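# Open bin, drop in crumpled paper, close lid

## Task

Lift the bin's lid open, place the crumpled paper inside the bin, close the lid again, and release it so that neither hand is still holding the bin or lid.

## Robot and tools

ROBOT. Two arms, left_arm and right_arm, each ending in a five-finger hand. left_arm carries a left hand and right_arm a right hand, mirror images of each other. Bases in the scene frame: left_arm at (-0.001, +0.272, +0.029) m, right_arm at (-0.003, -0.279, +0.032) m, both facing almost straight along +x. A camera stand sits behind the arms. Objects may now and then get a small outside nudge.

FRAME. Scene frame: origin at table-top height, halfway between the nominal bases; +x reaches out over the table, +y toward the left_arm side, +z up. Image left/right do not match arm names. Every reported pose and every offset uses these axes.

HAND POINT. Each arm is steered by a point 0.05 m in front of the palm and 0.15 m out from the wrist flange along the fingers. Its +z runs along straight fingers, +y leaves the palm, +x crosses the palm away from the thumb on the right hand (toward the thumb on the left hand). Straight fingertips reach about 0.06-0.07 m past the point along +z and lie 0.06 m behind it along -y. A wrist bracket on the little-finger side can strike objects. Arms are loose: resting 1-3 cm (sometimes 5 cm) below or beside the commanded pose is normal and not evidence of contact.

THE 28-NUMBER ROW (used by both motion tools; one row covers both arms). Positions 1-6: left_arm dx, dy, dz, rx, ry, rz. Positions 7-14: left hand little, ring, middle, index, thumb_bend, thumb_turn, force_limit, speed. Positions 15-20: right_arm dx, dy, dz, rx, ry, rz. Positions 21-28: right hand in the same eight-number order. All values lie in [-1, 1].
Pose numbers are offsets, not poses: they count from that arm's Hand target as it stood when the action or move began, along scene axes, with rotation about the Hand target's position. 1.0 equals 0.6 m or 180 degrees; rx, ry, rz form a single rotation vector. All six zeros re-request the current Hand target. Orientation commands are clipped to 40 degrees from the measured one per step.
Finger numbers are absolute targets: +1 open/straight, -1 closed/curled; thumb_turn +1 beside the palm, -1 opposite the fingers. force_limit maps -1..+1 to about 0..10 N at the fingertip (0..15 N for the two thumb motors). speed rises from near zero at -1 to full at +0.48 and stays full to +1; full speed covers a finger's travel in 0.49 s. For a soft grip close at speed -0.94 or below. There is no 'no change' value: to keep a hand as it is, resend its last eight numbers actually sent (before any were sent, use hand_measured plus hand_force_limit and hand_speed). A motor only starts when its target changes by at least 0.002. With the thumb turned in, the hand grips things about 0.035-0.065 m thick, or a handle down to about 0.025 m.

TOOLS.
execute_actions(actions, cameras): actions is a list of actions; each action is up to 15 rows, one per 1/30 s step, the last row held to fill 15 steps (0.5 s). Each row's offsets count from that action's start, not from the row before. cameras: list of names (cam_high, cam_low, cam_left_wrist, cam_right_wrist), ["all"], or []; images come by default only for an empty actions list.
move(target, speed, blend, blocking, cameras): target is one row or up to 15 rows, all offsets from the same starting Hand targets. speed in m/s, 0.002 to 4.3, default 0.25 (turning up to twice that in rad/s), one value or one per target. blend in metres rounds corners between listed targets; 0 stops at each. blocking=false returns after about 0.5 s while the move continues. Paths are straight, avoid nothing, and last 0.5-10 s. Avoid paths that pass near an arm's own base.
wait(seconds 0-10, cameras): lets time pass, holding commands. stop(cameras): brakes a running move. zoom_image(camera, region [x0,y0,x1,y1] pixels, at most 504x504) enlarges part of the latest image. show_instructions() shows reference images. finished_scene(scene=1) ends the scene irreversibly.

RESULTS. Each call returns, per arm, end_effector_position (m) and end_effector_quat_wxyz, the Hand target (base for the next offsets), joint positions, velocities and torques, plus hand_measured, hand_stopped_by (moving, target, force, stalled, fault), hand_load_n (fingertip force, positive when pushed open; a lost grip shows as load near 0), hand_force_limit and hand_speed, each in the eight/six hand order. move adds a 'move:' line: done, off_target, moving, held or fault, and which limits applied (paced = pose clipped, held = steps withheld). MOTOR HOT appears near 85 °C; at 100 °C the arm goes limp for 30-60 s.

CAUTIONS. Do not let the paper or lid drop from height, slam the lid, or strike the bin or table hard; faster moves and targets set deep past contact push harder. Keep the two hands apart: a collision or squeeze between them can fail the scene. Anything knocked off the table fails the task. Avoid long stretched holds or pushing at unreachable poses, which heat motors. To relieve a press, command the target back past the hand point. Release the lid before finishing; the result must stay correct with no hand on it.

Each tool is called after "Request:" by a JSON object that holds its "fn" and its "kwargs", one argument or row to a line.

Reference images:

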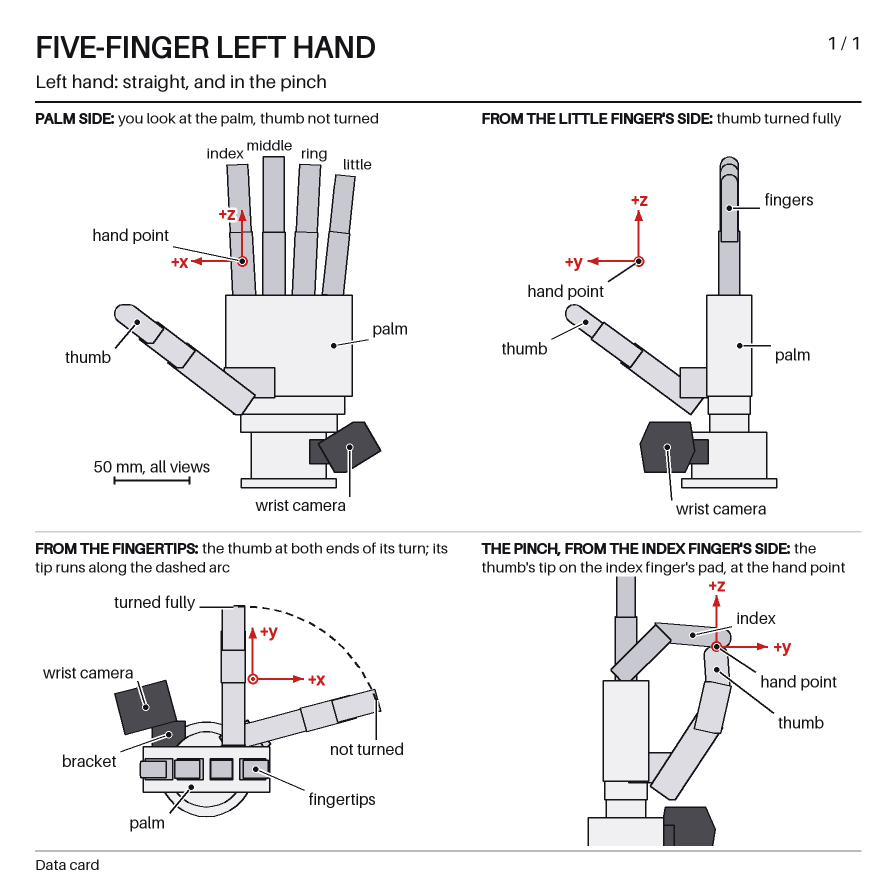

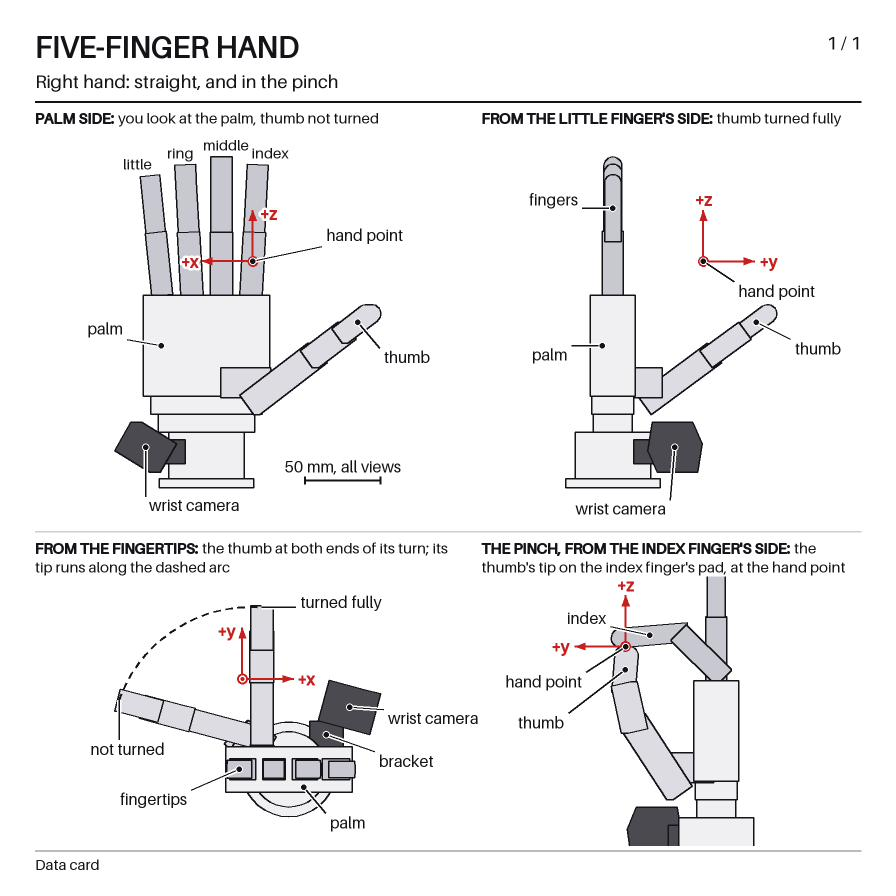

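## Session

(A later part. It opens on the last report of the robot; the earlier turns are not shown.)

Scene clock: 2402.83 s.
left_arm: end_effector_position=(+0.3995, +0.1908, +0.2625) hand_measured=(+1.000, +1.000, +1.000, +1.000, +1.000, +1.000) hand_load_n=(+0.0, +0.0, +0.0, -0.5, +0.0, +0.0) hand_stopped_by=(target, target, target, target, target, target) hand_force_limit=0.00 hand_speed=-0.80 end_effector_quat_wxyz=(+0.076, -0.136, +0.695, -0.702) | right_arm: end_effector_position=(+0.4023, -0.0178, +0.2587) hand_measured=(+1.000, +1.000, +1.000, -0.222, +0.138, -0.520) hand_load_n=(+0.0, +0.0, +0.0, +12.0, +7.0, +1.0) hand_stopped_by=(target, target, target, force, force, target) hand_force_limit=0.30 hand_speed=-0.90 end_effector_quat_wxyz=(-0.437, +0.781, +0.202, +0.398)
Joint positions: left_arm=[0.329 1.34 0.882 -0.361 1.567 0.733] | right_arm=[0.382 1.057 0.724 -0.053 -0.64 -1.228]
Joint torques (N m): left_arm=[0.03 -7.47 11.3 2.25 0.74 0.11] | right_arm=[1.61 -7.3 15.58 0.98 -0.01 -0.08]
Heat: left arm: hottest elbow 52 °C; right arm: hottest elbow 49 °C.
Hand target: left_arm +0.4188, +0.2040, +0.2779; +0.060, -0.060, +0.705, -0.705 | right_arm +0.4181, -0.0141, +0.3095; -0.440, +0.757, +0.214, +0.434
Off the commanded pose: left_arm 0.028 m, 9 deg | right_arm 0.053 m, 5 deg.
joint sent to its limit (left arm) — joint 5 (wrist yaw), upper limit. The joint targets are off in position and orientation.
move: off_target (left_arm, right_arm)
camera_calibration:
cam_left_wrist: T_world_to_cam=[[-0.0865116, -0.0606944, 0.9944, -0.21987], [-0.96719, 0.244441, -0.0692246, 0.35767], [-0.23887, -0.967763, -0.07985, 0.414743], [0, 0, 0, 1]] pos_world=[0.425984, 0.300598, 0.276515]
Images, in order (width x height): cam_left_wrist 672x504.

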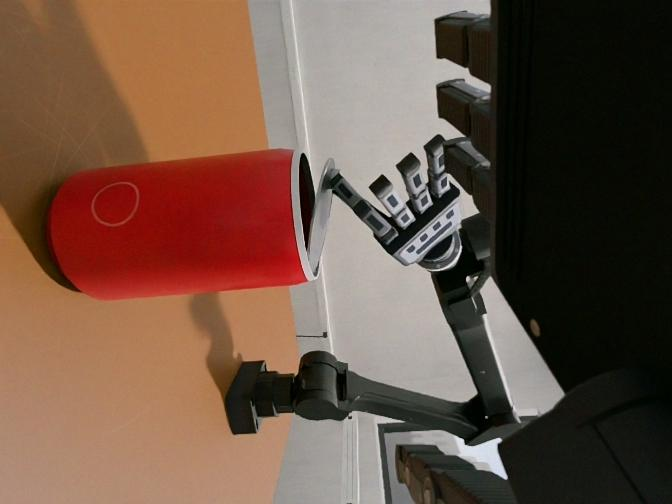

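Request:
{"fn": "move", "kwargs": {
  "target": [-0.028,-0.02,-0.1632,0,0,0.0417,1,1,1,1,1,1,0,-0.8,0,0,0,0,0,0,1,1,1,-0.5,0.0,-0.52,0.3,-0.9],
  "speed": 0.08,
  "cameras": ["cam_left_wrist","cam_high","cam_low"]
}}

Scene clock: 2427.87 s.
left_arm: end_effector_position=(+0.3957, +0.1897, +0.1814) hand_measured=(+1.000, +1.000, +1.000, +1.000, +1.000, +1.000) hand_load_n=(-0.5, -0.5, +0.0, +0.0, +0.0, +0.0) hand_stopped_by=(target, target, target, target, target, target) hand_force_limit=0.00 hand_speed=-0.80 end_effector_quat_wxyz=(+0.091, -0.121, +0.698, -0.700) | right_arm: end_effector_position=(+0.4023, -0.0178, +0.2587) hand_measured=(+1.000, +1.000, +1.000, -0.222, +0.138, -0.520) hand_load_n=(+0.0, +0.0, +0.0, +12.0, +7.5, +1.5) hand_stopped_by=(target, target, target, force, force, target) hand_force_limit=0.30 hand_speed=-0.90 end_effector_quat_wxyz=(-0.437, +0.781, +0.202, +0.398)
Joint positions: left_arm=[0.329 1.464 0.777 -0.246 1.567 0.891] | right_arm=[0.382 1.057 0.724 -0.053 -0.64 -1.228]
Joint torques (N m): left_arm=[-1.08 -8.12 6.54 1.96 0.57 0.13] | right_arm=[1.61 -7.24 15.58 0.99 -0.02 -0.08]
Heat: left arm: hottest elbow 52 °C; right arm: hottest elbow 50 °C.
Hand target: left_arm +0.4020, +0.1920, +0.1800; +0.106, -0.106, +0.699, -0.699 | right_arm +0.4181, -0.0141, +0.3095; -0.440, +0.757, +0.214, +0.434
Off the commanded pose: left_arm 0.007 m, 2 deg | right_arm 0.053 m, 5 deg.
move: off_target (right_arm)
camera_calibration:
cam_left_wrist: T_world_to_cam=[[-0.127072, -0.0735116, 0.989166, -0.120186], [-0.963493, 0.246076, -0.105487, 0.353494], [-0.235655, -0.966459, -0.102097, 0.408824], [0, 0, 0, 1]] pos_world=[0.421658, 0.29929, 0.197912]
Images, in order (width x height): cam_high 672x504, cam_low 672x504, cam_left_wrist 672x504.

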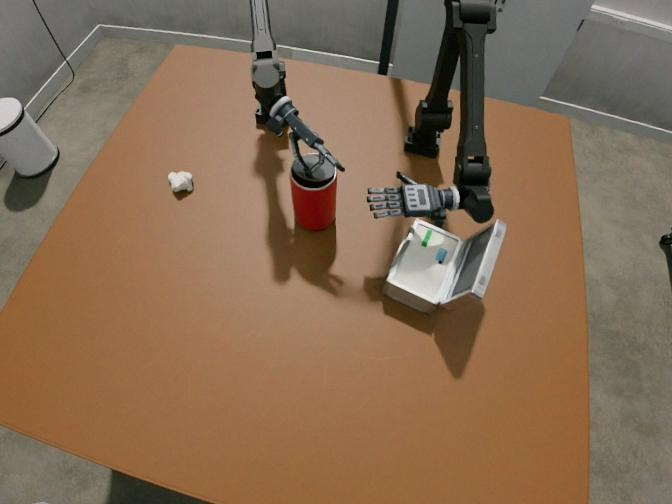

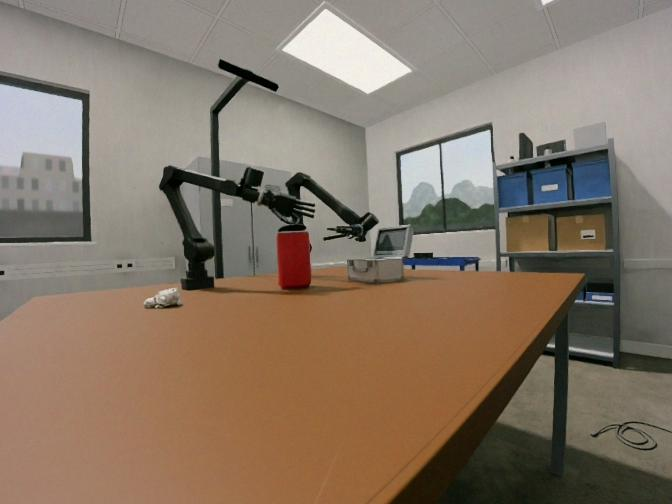

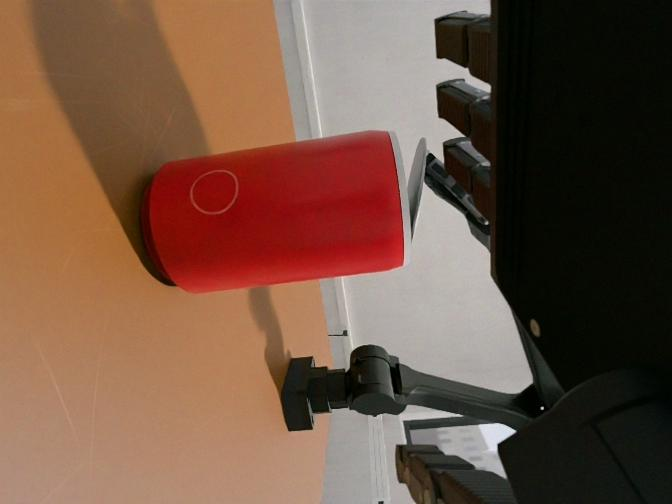

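Request:
{"fn": "execute_actions", "kwargs": {
  "actions": []
}}

Scene clock: 2441.97 s.
left_arm: end_effector_position=(+0.3958, +0.1897, +0.1814) hand_measured=(+1.000, +1.000, +1.000, +1.000, +1.000, +1.000) hand_load_n=(+0.0, +0.0, +0.0, +0.0, +0.0, +0.0) hand_stopped_by=(target, target, target, target, target, target) hand_force_limit=0.00 hand_speed=-0.80 end_effector_quat_wxyz=(+0.091, -0.120, +0.698, -0.700) | right_arm: end_effector_position=(+0.4023, -0.0178, +0.2587) hand_measured=(+1.000, +1.000, +1.000, -0.222, +0.138, -0.520) hand_load_n=(+0.0, +0.0, +0.0, +11.5, +7.5, +1.0) hand_stopped_by=(target, target, target, force, force, target) hand_force_limit=0.30 hand_speed=-0.90 end_effector_quat_wxyz=(-0.437, +0.781, +0.202, +0.398)
Joint positions: left_arm=[0.329 1.464 0.777 -0.246 1.567 0.893] | right_arm=[0.382 1.057 0.724 -0.053 -0.64 -1.228]
Joint velocities: within noise
Joint torques (N m): left_arm=[-1.08 -8.12 6.57 1.98 0.57 0.14] | right_arm=[1.61 -7.24 15.58 0.96 -0.02 -0.08]
Motor temperatures (°C): left_arm=[31 34 51 29 33 30] | right_arm=[28 36 51 31 33 29]
Heat: left arm: hottest elbow 51 °C; right arm: hottest elbow 51 °C.
Hand target: left_arm +0.4020, +0.1920, +0.1800; +0.106, -0.106, +0.699, -0.699 | right_arm +0.4181, -0.0141, +0.3095; -0.440, +0.757, +0.214, +0.434
Off the commanded pose: left_arm 0.007 m, 2 deg | right_arm 0.053 m, 5 deg.
camera_calibration:
cam_left_wrist: T_world_to_cam=[[-0.128541, -0.0739319, 0.988944, -0.119475], [-0.963324, 0.246169, -0.106808, 0.353738], [-0.235551, -0.966403, -0.102863, 0.409045], [0, 0, 0, 1]] pos_world=[0.421757, 0.29939, 0.198012]
cam_right_wrist: T_world_to_cam=[[0.816282, -0.511627, -0.268183, -0.267565], [-0.554221, -0.562758, -0.613305, 0.369214], [0.162861, 0.649262, -0.742923, 0.251054], [0, 0, 0, 1]] pos_world=[0.382148, -0.0921155, 0.341198]

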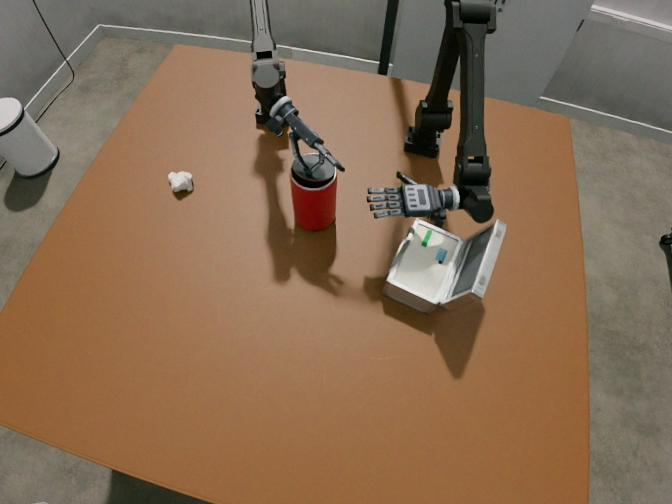

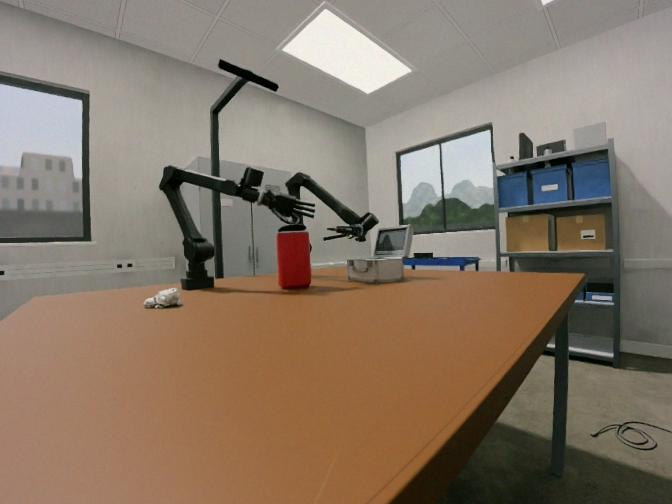

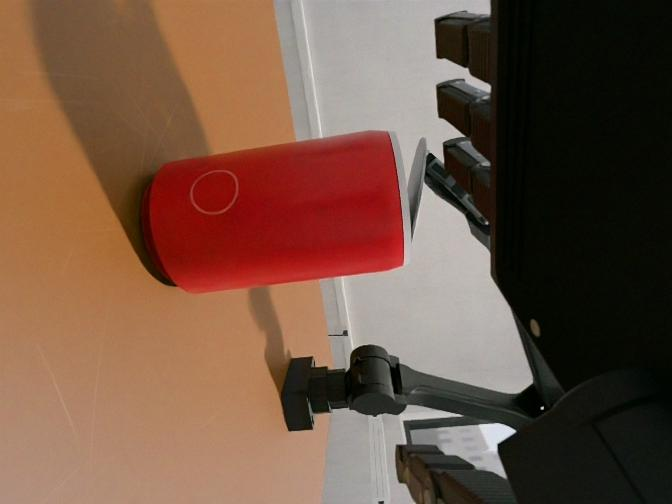

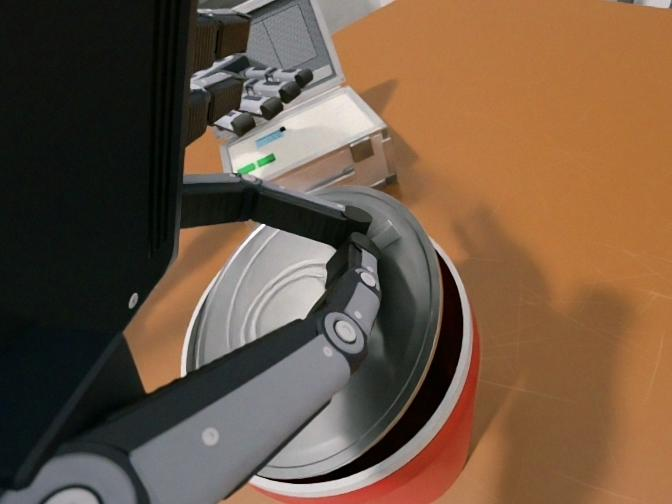

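Request:
{"fn": "move", "kwargs": {
  "target": [0,0,0,0,0,0,1,1,1,1,1,1,0,-0.8,-0.001,0,0.01,0,0,0,1,1,1,-0.5,0.0,-0.52,0.3,-0.9],
  "speed": 0.03
}}

Request:
{"fn": "zoom_image", "kwargs": {
  "camera": "cam_left_wrist",
  "region": [360, 90, 520, 290]
}}

Scene clock: 2452.13 s.
left_arm: end_effector_position=(+0.3960, +0.1898, +0.1813) hand_measured=(+1.000, +1.000, +1.000, +1.000, +1.000, +1.000) hand_load_n=(+0.0, +0.0, +0.0, +0.0, +0.0, -0.5) hand_stopped_by=(target, target, target, target, target, target) hand_force_limit=0.00 hand_speed=-0.80 end_effector_quat_wxyz=(+0.092, -0.119, +0.698, -0.700) | right_arm: end_effector_position=(+0.4073, -0.0215, +0.2719) hand_measured=(+1.000, +1.000, +1.000, -0.222, +0.136, -0.520) hand_load_n=(+0.0, +0.0, +0.0, +0.0, +0.0, +0.0) hand_stopped_by=(target, target, target, force, force, target) hand_force_limit=0.30 hand_speed=-0.90 end_effector_quat_wxyz=(-0.435, +0.779, +0.198, +0.405)
Joint positions: left_arm=[0.329 1.464 0.777 -0.246 1.567 0.896] | right_arm=[0.371 1.048 0.747 -0.073 -0.638 -1.228]
Joint torques (N m): left_arm=[-1.08 -8.06 6.61 1.77 0.57 0.14] | right_arm=[1.79 -6.71 14.86 1.03 -0.01 -0.08]
Heat: left arm: hottest elbow 50 °C; right arm: hottest elbow 51 °C.
Hand target: left_arm +0.4020, +0.1920, +0.1800; +0.106, -0.106, +0.699, -0.699 | right_arm +0.4175, -0.0141, +0.3155; -0.440, +0.757, +0.214, +0.434
Off the commanded pose: left_arm 0.007 m, 2 deg | right_arm 0.045 m, 5 deg.
move: off_target (right_arm)

Scaled by 2.520 from the camera's 672x504 image, which has a finer 960x720 frame.
This view is cut from an older image: the scene may have changed since it was taken.

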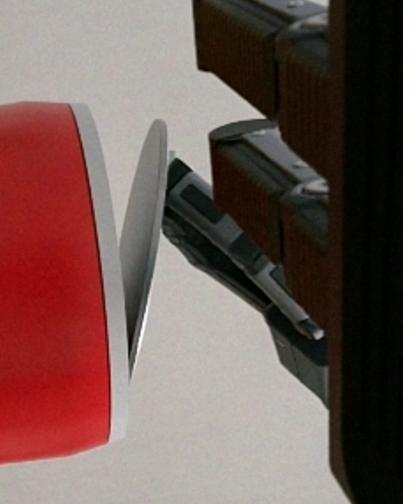

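Request:
{"fn": "move", "kwargs": {
  "target": [0,0,0,0,0,0,1,1,1,1,1,1,0,-0.8,0.0,0,0,0,0,0,1,1,1,-0.05,0.15,-0.52,0.9,-0.3],
  "speed": 0.05,
  "cameras": ["all"]
}}

Request:
{"fn": "zoom_image", "kwargs": {
  "camera": "cam_high",
  "region": [265, 130, 365, 240]
}}

Request:
{"fn": "zoom_image", "kwargs": {
  "camera": "cam_left_wrist",
  "region": [360, 90, 520, 290]
}}

Scene clock: 2458.17 s.
left_arm: end_effector_position=(+0.3960, +0.1898, +0.1813) hand_measured=(+1.000, +1.000, +1.000, +1.000, +1.000, +1.000) hand_load_n=(+0.0, -0.5, -0.5, +0.0, +0.0, +0.0) hand_stopped_by=(target, target, target, target, target, target) hand_force_limit=0.00 hand_speed=-0.80 end_effector_quat_wxyz=(+0.092, -0.119, +0.698, -0.700) | right_arm: end_effector_position=(+0.4073, -0.0215, +0.2719) hand_measured=(+1.000, +1.000, +1.000, -0.050, +0.150, -0.520) hand_load_n=(+0.0, +0.0, +0.0, +0.0, +0.0, +0.0) hand_stopped_by=(target, target, target, target, target, target) hand_force_limit=0.90 hand_speed=-0.30 end_effector_quat_wxyz=(-0.435, +0.779, +0.198, +0.405)
Joint positions: left_arm=[0.329 1.464 0.777 -0.246 1.567 0.896] | right_arm=[0.371 1.048 0.747 -0.073 -0.638 -1.228]
Joint torques (N m): left_arm=[-1.08 -8.06 6.63 1.77 0.57 0.14] | right_arm=[1.67 -6.65 14.84 1.02 -0.01 -0.08]
Heat: left arm: hottest elbow 49 °C; right arm: hottest elbow 52 °C.
Hand target: left_arm +0.4020, +0.1920, +0.1800; +0.106, -0.106, +0.699, -0.699 | right_arm +0.4175, -0.0141, +0.3155; -0.440, +0.757, +0.214, +0.434
Off the commanded pose: left_arm 0.007 m, 2 deg | right_arm 0.045 m, 5 deg.
move: off_target (right_arm)
camera_calibration:
cam_left_wrist: T_world_to_cam=[[-0.131433, -0.0749083, 0.988491, -0.11786], [-0.963003, 0.246296, -0.10938, 0.354168], [-0.235268, -0.966295, -0.104508, 0.409241], [0, 0, 0, 1]] pos_world=[0.421855, 0.299389, 0.198012]
cam_right_wrist: T_world_to_cam=[[0.813039, -0.520424, -0.26101, -0.270869], [-0.553904, -0.553342, -0.622096, 0.3804], [0.179326, 0.650363, -0.738154, 0.254398], [0, 0, 0, 1]] pos_world=[0.385312, -0.0959258, 0.35373]

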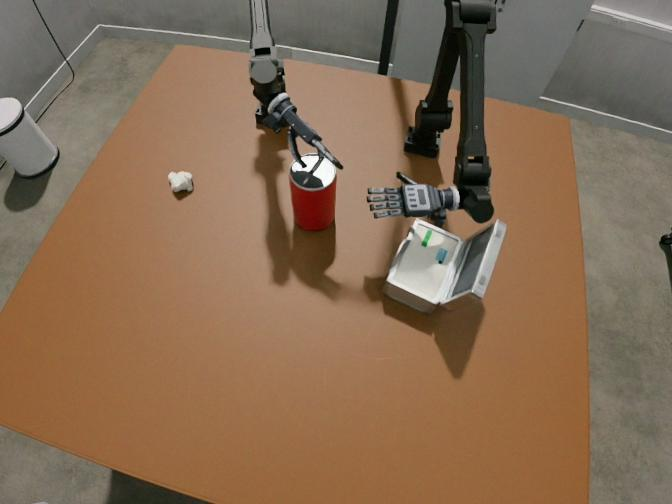

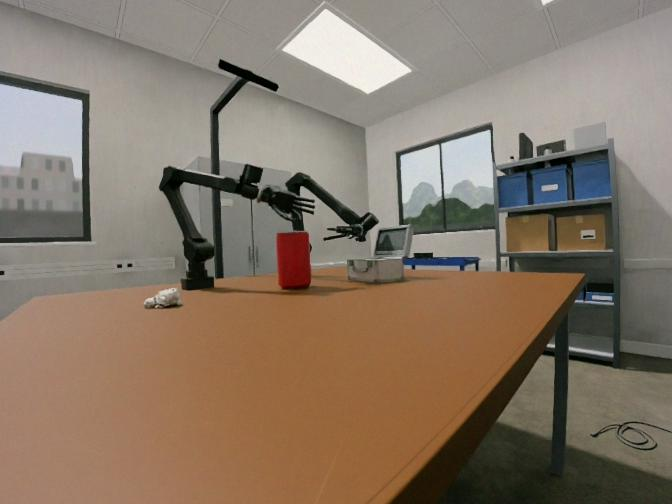

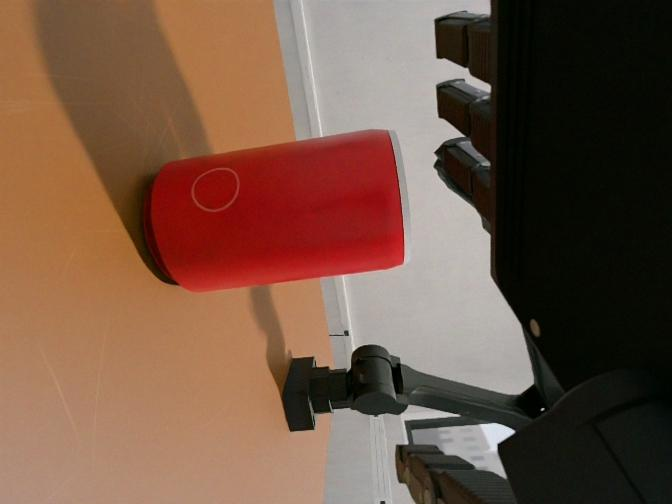

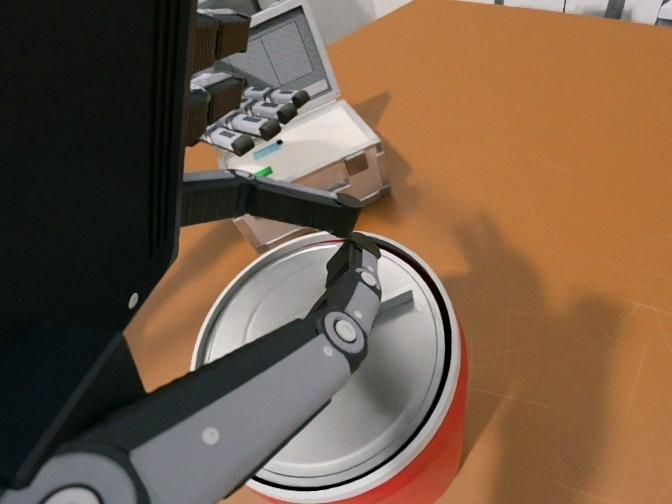

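Scaled by 4.582 from the camera's 672x504 image, which has a finer 960x720 frame.

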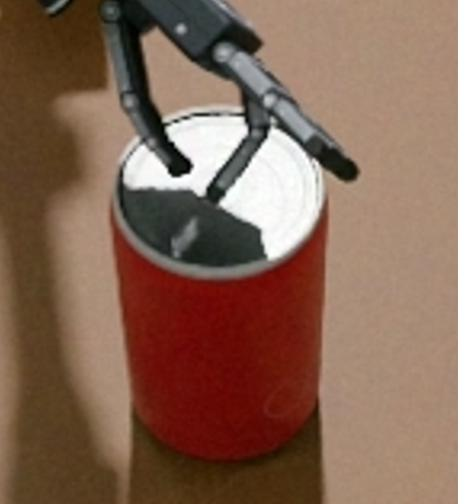

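Scaled by 2.520 from the camera's 672x504 image, which has a finer 960x720 frame.

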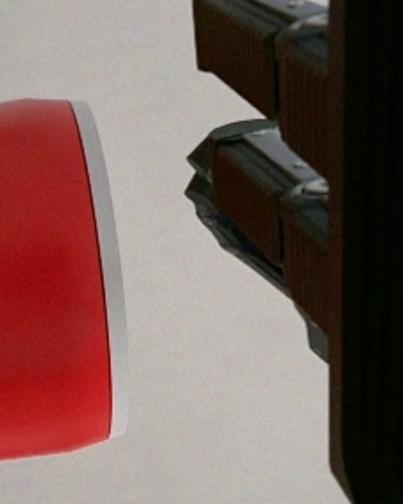

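Request:
{"fn": "move", "kwargs": {
  "target": [0,0,0,0,0,0,1,1,1,1,1,1,0,-0.8,-0.0217,-0.0017,-0.1225,0,0,0,1,1,1,-0.05,0.15,-0.52,0.9,-0.3],
  "speed": 0.06,
  "cameras": ["cam_high","cam_right_wrist"]
}}

Request:
{"fn": "zoom_image", "kwargs": {
  "camera": "cam_high",
  "region": [290, 155, 340, 205]
}}

Request:
{"fn": "zoom_image", "kwargs": {
  "camera": "cam_right_wrist",
  "region": [320, 190, 450, 320]
}}

Scene clock: 2495.83 s.
left_arm: end_effector_position=(+0.3960, +0.1898, +0.1813) hand_measured=(+1.000, +1.000, +1.000, +1.000, +1.000, +1.000) hand_load_n=(+0.0, +0.0, +0.0, +0.0, +0.0, +0.0) hand_stopped_by=(target, target, target, target, target, target) hand_force_limit=0.00 hand_speed=-0.80 end_effector_quat_wxyz=(+0.092, -0.119, +0.698, -0.700) | right_arm: end_effector_position=(+0.4045, -0.0229, +0.2404) hand_measured=(+1.000, +1.000, +1.000, -0.050, +0.150, -0.520) hand_load_n=(+0.0, +0.0, +0.0, +0.0, +0.0, +0.0) hand_stopped_by=(target, target, target, target, target, target) hand_force_limit=0.90 hand_speed=-0.30 end_effector_quat_wxyz=(-0.436, +0.764, +0.204, +0.429)
Joint positions: left_arm=[0.329 1.464 0.777 -0.246 1.567 0.896] | right_arm=[0.374 1.066 0.635 0.115 -0.629 -1.228]
Joint torques (N m): left_arm=[-1.08 -8.06 6.63 1.77 0.57 0.14] | right_arm=[2.32 -4.42 8.81 2.28 0.13 -0.04]
Heat: left arm: hottest elbow 48 °C; right arm: hottest elbow 52 °C.
Hand target: left_arm +0.4020, +0.1920, +0.1800; +0.106, -0.106, +0.699, -0.699 | right_arm +0.4045, -0.0151, +0.2420; -0.440, +0.757, +0.214, +0.434
Off the commanded pose: left_arm 0.007 m, 2 deg | right_arm 0.008 m, 2 deg.
move: done
camera_calibration:
cam_right_wrist: T_world_to_cam=[[0.823191, -0.52032, -0.22721, -0.289839], [-0.52262, -0.538036, -0.661352, 0.355589], [0.221867, 0.663163, -0.714836, 0.210073], [0, 0, 0, 1]] pos_world=[0.377823, -0.0988021, 0.319483]
Images, in order (width x height): cam_high 672x504, cam_right_wrist 672x504.

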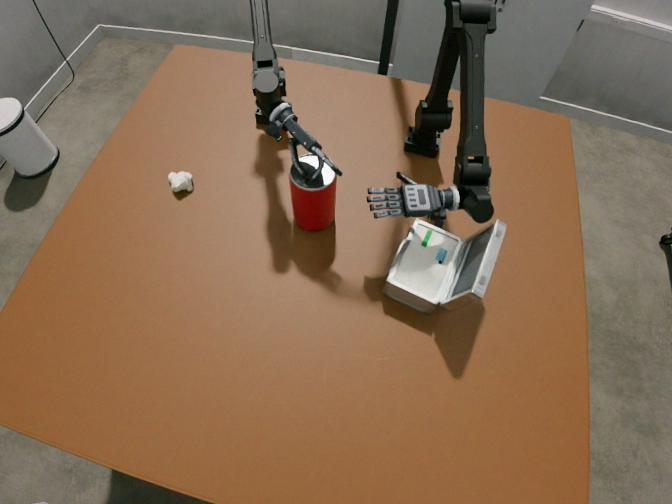

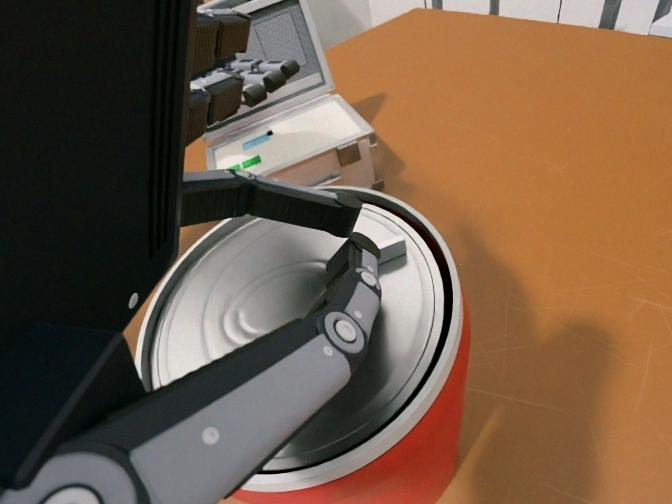

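Scaled by 10.080 from the camera's 672x504 image, which has a finer 960x720 frame.

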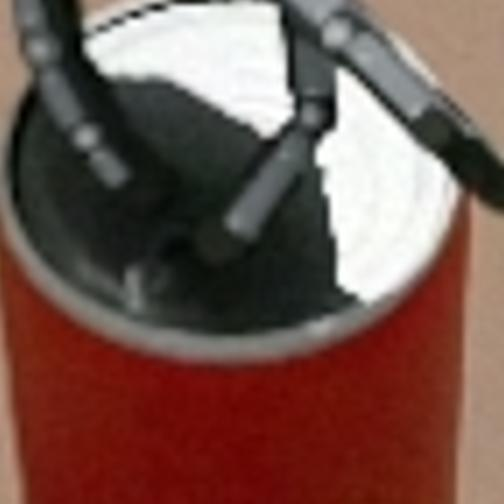

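Scaled by 3.877 from the camera's 672x504 image, which has a finer 960x720 frame.

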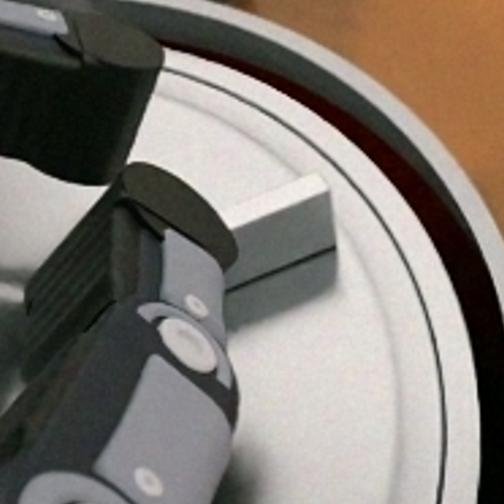

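Request:
{"fn": "move", "kwargs": {
  "target": [
    [0,0,0,0,0,0,1,1,1,1,1,1,0,-0.8,0,0,0.13,0,0,0,1,1,1,-0.05,0.15,-0.52,0.9,-0.3],
    [0,0,0,0,0,0,1,1,1,1,1,1,0,-0.8,0,0,0.13,0,0,0.161,1,1,1,-0.05,0.15,-0.52,0.9,-0.3]
  ],
  "speed": [0.08,0.15],
  "cameras": ["cam_high","cam_right_wrist","cam_left_wrist"]
}}

Request:
{"fn": "zoom_image", "kwargs": {
  "camera": "cam_high",
  "region": [265, 130, 365, 240]
}}

Scene clock: 2522.93 s.
left_arm: end_effector_position=(+0.3960, +0.1898, +0.1813) hand_measured=(+1.000, +1.000, +1.000, +1.000, +1.000, +1.000) hand_load_n=(+0.0, +0.0, +0.0, +0.0, +0.0, +0.0) hand_stopped_by=(target, target, target, target, target, target) hand_force_limit=0.00 hand_speed=-0.80 end_effector_quat_wxyz=(+0.092, -0.119, +0.698, -0.700) | right_arm: end_effector_position=(+0.3881, -0.0188, +0.2944) hand_measured=(+1.000, +1.000, +1.000, -0.050, +0.150, -0.520) hand_load_n=(+0.0, +0.0, +0.0, +0.0, +0.0, +0.0) hand_stopped_by=(target, target, target, target, target, target) hand_force_limit=0.90 hand_speed=-0.30 end_effector_quat_wxyz=(-0.538, +0.695, +0.379, +0.290)
Joint positions: left_arm=[0.329 1.464 0.777 -0.246 1.567 0.896] | right_arm=[0.211 1.2 0.976 -0.623 -1.228 -1.811]
Joint torques (N m): left_arm=[-1.14 -8.12 6.61 1.77 0.57 0.14] | right_arm=[0.85 -6.07 14.45 0.35 -0.81 -0.21]
Heat: left arm: hottest elbow 47 °C; right arm: hottest elbow 50 °C.
Hand target: left_arm +0.4020, +0.1920, +0.1800; +0.106, -0.106, +0.699, -0.699 | right_arm +0.4045, -0.0151, +0.3200; -0.534, +0.679, +0.396, +0.310
Off the commanded pose: left_arm 0.007 m, 2 deg | right_arm 0.031 m, 4 deg.
move: off_target (right_arm)
camera_calibration:
cam_left_wrist: T_world_to_cam=[[-0.131433, -0.0749083, 0.988491, -0.11786], [-0.963003, 0.246296, -0.10938, 0.354168], [-0.235268, -0.966295, -0.104508, 0.409241], [0, 0, 0, 1]] pos_world=[0.421855, 0.299389, 0.198012]
cam_right_wrist: T_world_to_cam=[[0.961944, -0.0513014, -0.268387, -0.294809], [-0.220623, -0.725315, -0.652107, 0.261525], [-0.161211, 0.686503, -0.709031, 0.396988], [0, 0, 0, 1]] pos_world=[0.405287, -0.0979692, 0.372897]
Images, in order (width x height): cam_high 672x504, cam_left_wrist 672x504, cam_right_wrist 672x504.

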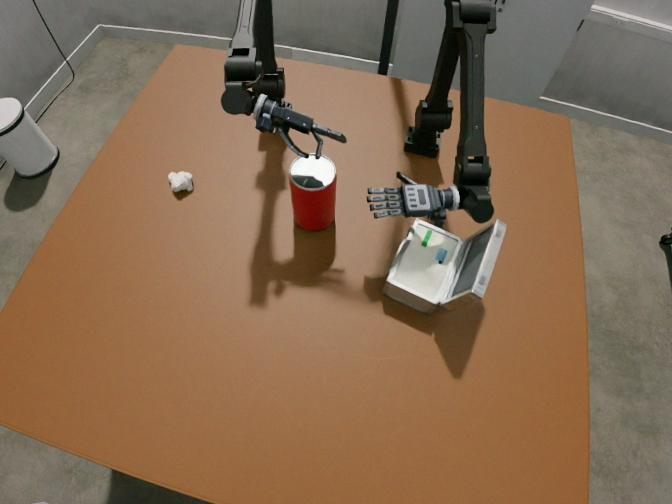

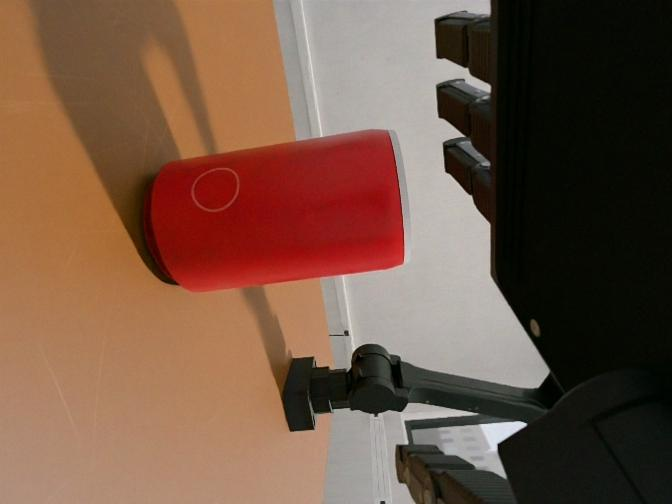

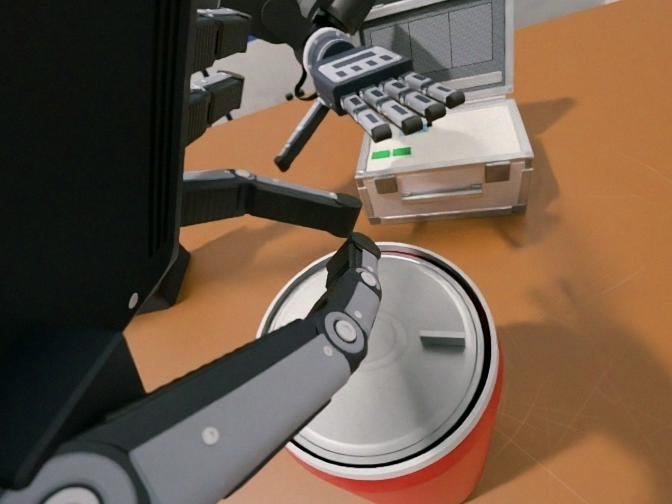

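Scaled by 4.582 from the camera's 672x504 image, which has a finer 960x720 frame.

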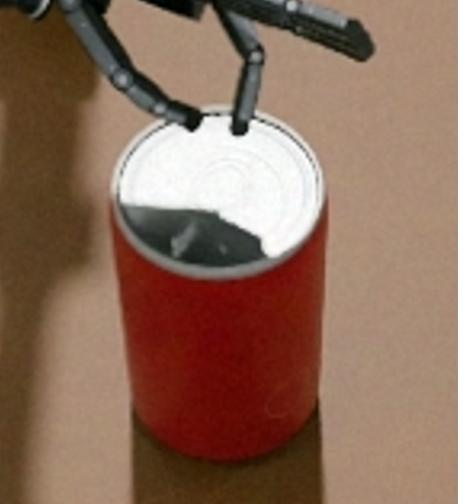

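Request:
{"fn": "move", "kwargs": {
  "target": [0,0,0,0,0,0,1,1,1,1,1,1,0,-0.8,0.0008,0,-0.125,0,0,0,1,1,1,-0.05,0.15,-0.52,0.9,-0.3],
  "speed": 0.06,
  "cameras": ["cam_high","cam_right_wrist"]
}}

Request:
{"fn": "zoom_image", "kwargs": {
  "camera": "cam_high",
  "region": [290, 155, 340, 205]
}}

Request:
{"fn": "zoom_image", "kwargs": {
  "camera": "cam_right_wrist",
  "region": [320, 190, 450, 320]
}}

Scene clock: 2535.40 s.
left_arm: end_effector_position=(+0.3960, +0.1898, +0.1813) hand_measured=(+1.000, +1.000, +1.000, +1.000, +1.000, +1.000) hand_load_n=(+0.0, +0.0, +0.0, +0.0, +0.0, +0.0) hand_stopped_by=(target, target, target, target, target, target) hand_force_limit=0.00 hand_speed=-0.80 end_effector_quat_wxyz=(+0.092, -0.119, +0.698, -0.700) | right_arm: end_effector_position=(+0.3995, -0.0158, +0.2459) hand_measured=(+1.000, +1.000, +1.000, -0.050, +0.150, -0.520) hand_load_n=(+0.0, +0.0, +0.0, +0.0, +0.0, +0.5) hand_stopped_by=(target, target, target, target, target, target) hand_force_limit=0.90 hand_speed=-0.30 end_effector_quat_wxyz=(-0.536, +0.688, +0.387, +0.299)
Joint positions: left_arm=[0.329 1.464 0.777 -0.246 1.567 0.896] | right_arm=[0.211 1.267 0.891 -0.453 -1.229 -1.82]
Joint torques (N m): left_arm=[-1.14 -8.12 6.63 1.77 0.57 0.14] | right_arm=[1.03 -7.06 8.32 1.58 -0.79 -0.2]
Heat: left arm: hottest elbow 47 °C; right arm: hottest elbow 50 °C.
Hand target: left_arm +0.4020, +0.1920, +0.1800; +0.106, -0.106, +0.699, -0.699 | right_arm +0.4049, -0.0151, +0.2450; -0.534, +0.679, +0.396, +0.310
Off the commanded pose: left_arm 0.007 m, 2 deg | right_arm 0.006 m, 2 deg.
move: done
camera_calibration:
cam_right_wrist: T_world_to_cam=[[0.968874, -0.0467673, -0.243098, -0.327598], [-0.200888, -0.722382, -0.661671, 0.229115], [-0.144665, 0.689911, -0.709292, 0.355915], [0, 0, 0, 1]] pos_world=[0.414916, -0.0953617, 0.324408]
Images, in order (width x height): cam_high 672x504, cam_right_wrist 672x504.

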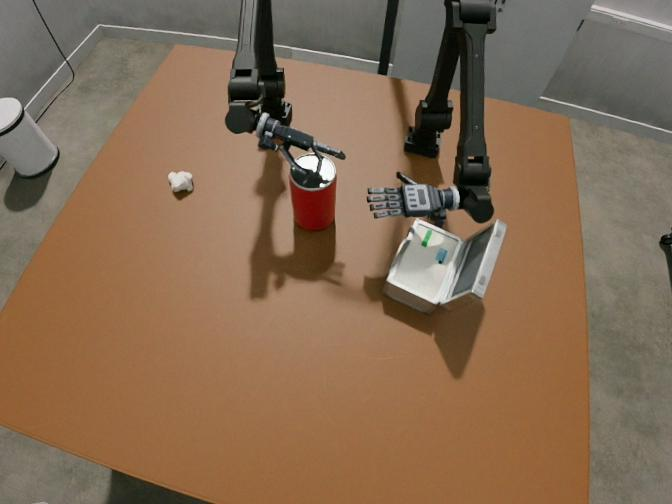

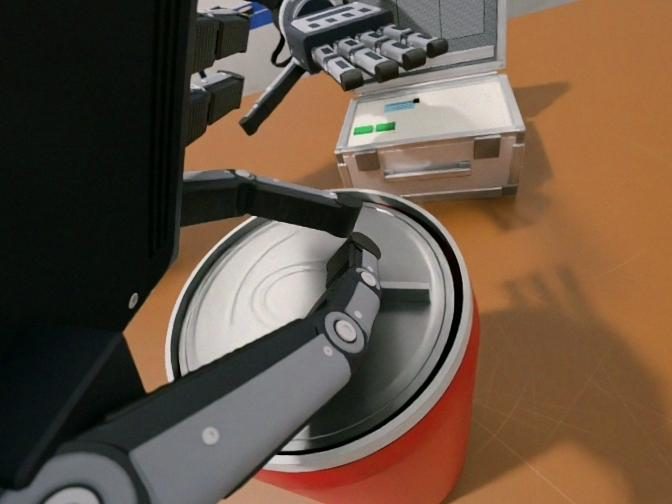

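Scaled by 10.080 from the camera's 672x504 image, which has a finer 960x720 frame.

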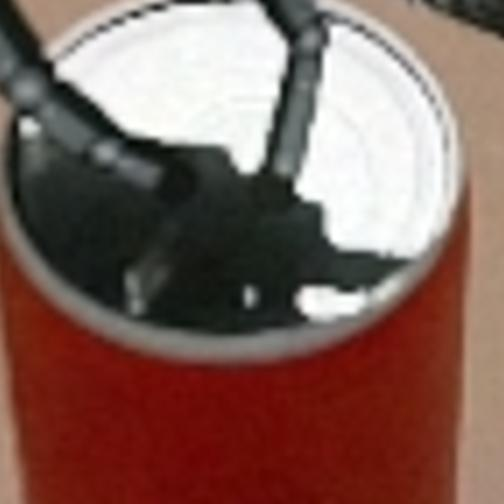

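Scaled by 3.877 from the camera's 672x504 image, which has a finer 960x720 frame.

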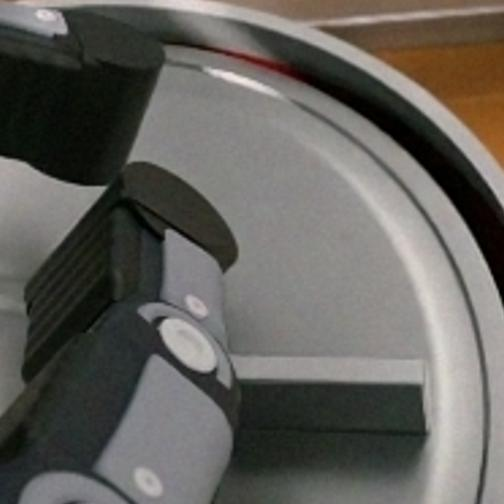

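Request:
{"fn": "move", "kwargs": {
  "target": [
    [0,0,0,0,0,0,1,1,1,1,1,1,0,-0.8,0,0,0.09,0,0,0,1,1,1,-0.05,0.15,-0.52,0.9,-0.3],
    [0,0,0,0,0,0,1,1,1,1,1,1,0,-0.8,0.0158,-0.0095,0.09,0,0,-0.081,1,1,1,-0.05,0.15,-0.52,0.9,-0.3],
    [0,0,0,0,0,0,1,1,1,1,1,1,0,-0.8,0.0158,-0.0095,0.0,0,0,-0.081,1,1,1,-0.05,0.15,-0.52,0.9,-0.3]
  ],
  "speed": [0.08,0.1,0.06],
  "cameras": ["cam_high","cam_right_wrist"]
}}

Request:
{"fn": "zoom_image", "kwargs": {
  "camera": "cam_high",
  "region": [290, 155, 340, 205]
}}

Request:
{"fn": "zoom_image", "kwargs": {
  "camera": "cam_right_wrist",
  "region": [320, 190, 450, 320]
}}

Scene clock: 2572.87 s.
left_arm: end_effector_position=(+0.3960, +0.1898, +0.1813) hand_measured=(+1.000, +1.000, +1.000, +1.000, +1.000, +1.000) hand_load_n=(+0.0, +0.0, +0.0, +0.0, +0.0, +0.0) hand_stopped_by=(target, target, target, target, target, target) hand_force_limit=0.00 hand_speed=-0.80 end_effector_quat_wxyz=(+0.092, -0.119, +0.698, -0.700) | right_arm: end_effector_position=(+0.4145, -0.0269, +0.2455) hand_measured=(+1.000, +1.000, +1.000, -0.050, +0.150, -0.520) hand_load_n=(+0.0, +0.0, +0.0, +0.0, +0.0, +0.0) hand_stopped_by=(target, target, target, target, target, target) hand_force_limit=0.90 hand_speed=-0.30 end_effector_quat_wxyz=(-0.486, +0.728, +0.305, +0.375)
Joint positions: left_arm=[0.329 1.464 0.777 -0.246 1.567 0.896] | right_arm=[0.244 1.166 0.744 -0.043 -0.99 -1.452]
Joint torques (N m): left_arm=[-1.08 -8.12 6.63 1.77 0.57 0.14] | right_arm=[2.37 -5.77 8.62 2.02 -0.03 0.18]
Motor temperatures (°C): left_arm=[31 35 46 29 33 30] | right_arm=[28 36 47 32 34 29]
Heat: left arm: hottest elbow 46 °C; right arm: hottest elbow 47 °C.
Hand target: left_arm +0.4020, +0.1920, +0.1800; +0.106, -0.106, +0.699, -0.699 | right_arm +0.4144, -0.0208, +0.2450; -0.490, +0.724, +0.307, +0.375
Off the commanded pose: left_arm 0.007 m, 2 deg | right_arm 0.006 m, 1 deg.
move: done
camera_calibration:
cam_right_wrist: T_world_to_cam=[[0.933162, -0.290705, -0.211421, -0.342256], [-0.355048, -0.6536, -0.668392, 0.291215], [0.0561206, 0.698783, -0.713129, 0.283417], [0, 0, 0, 1]] pos_world=[0.40687, -0.107204, 0.324399]
Images, in order (width x height): cam_high 672x504, cam_right_wrist 672x504.

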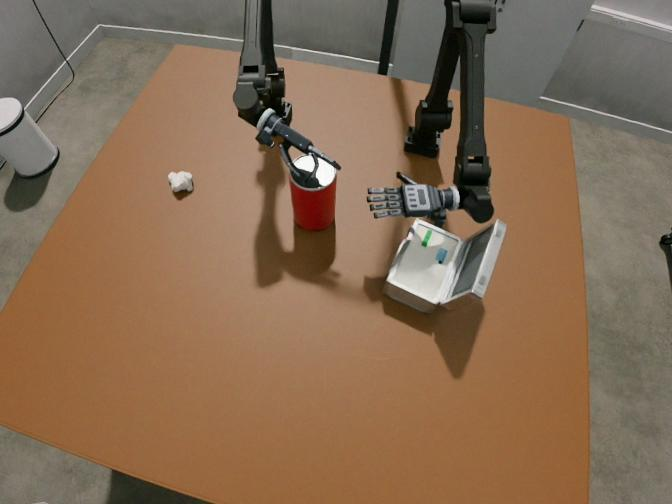

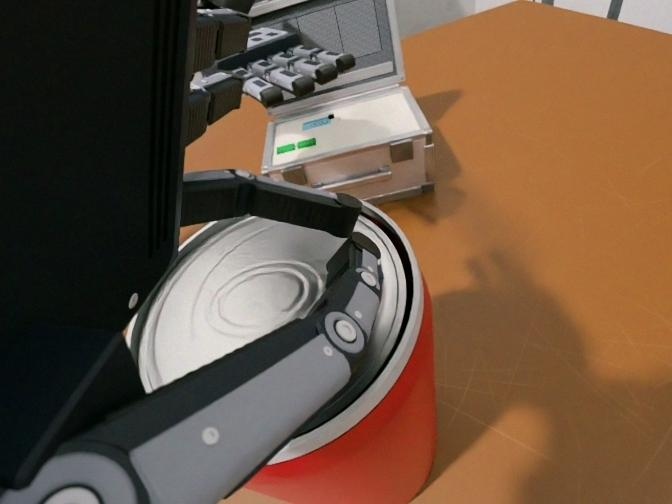

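Scaled by 10.080 from the camera's 672x504 image, which has a finer 960x720 frame.

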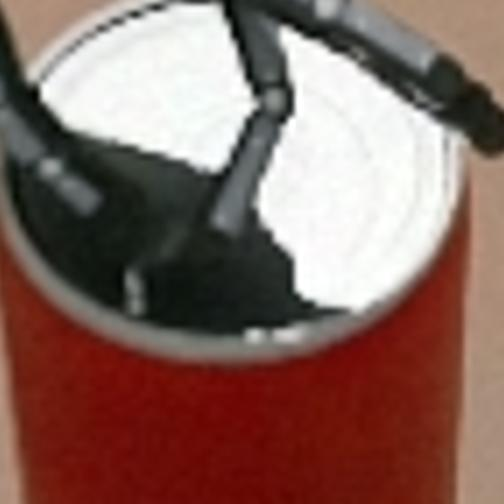

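Scaled by 3.877 from the camera's 672x504 image, which has a finer 960x720 frame.

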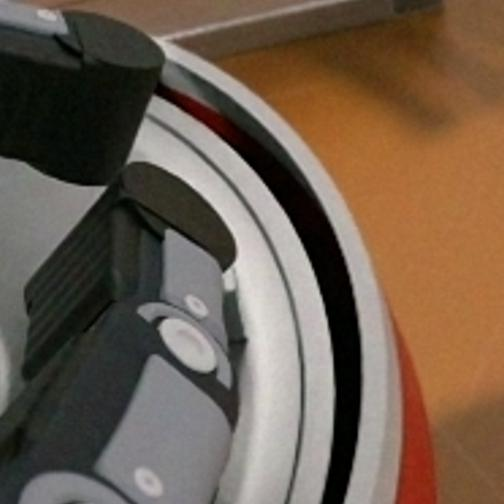

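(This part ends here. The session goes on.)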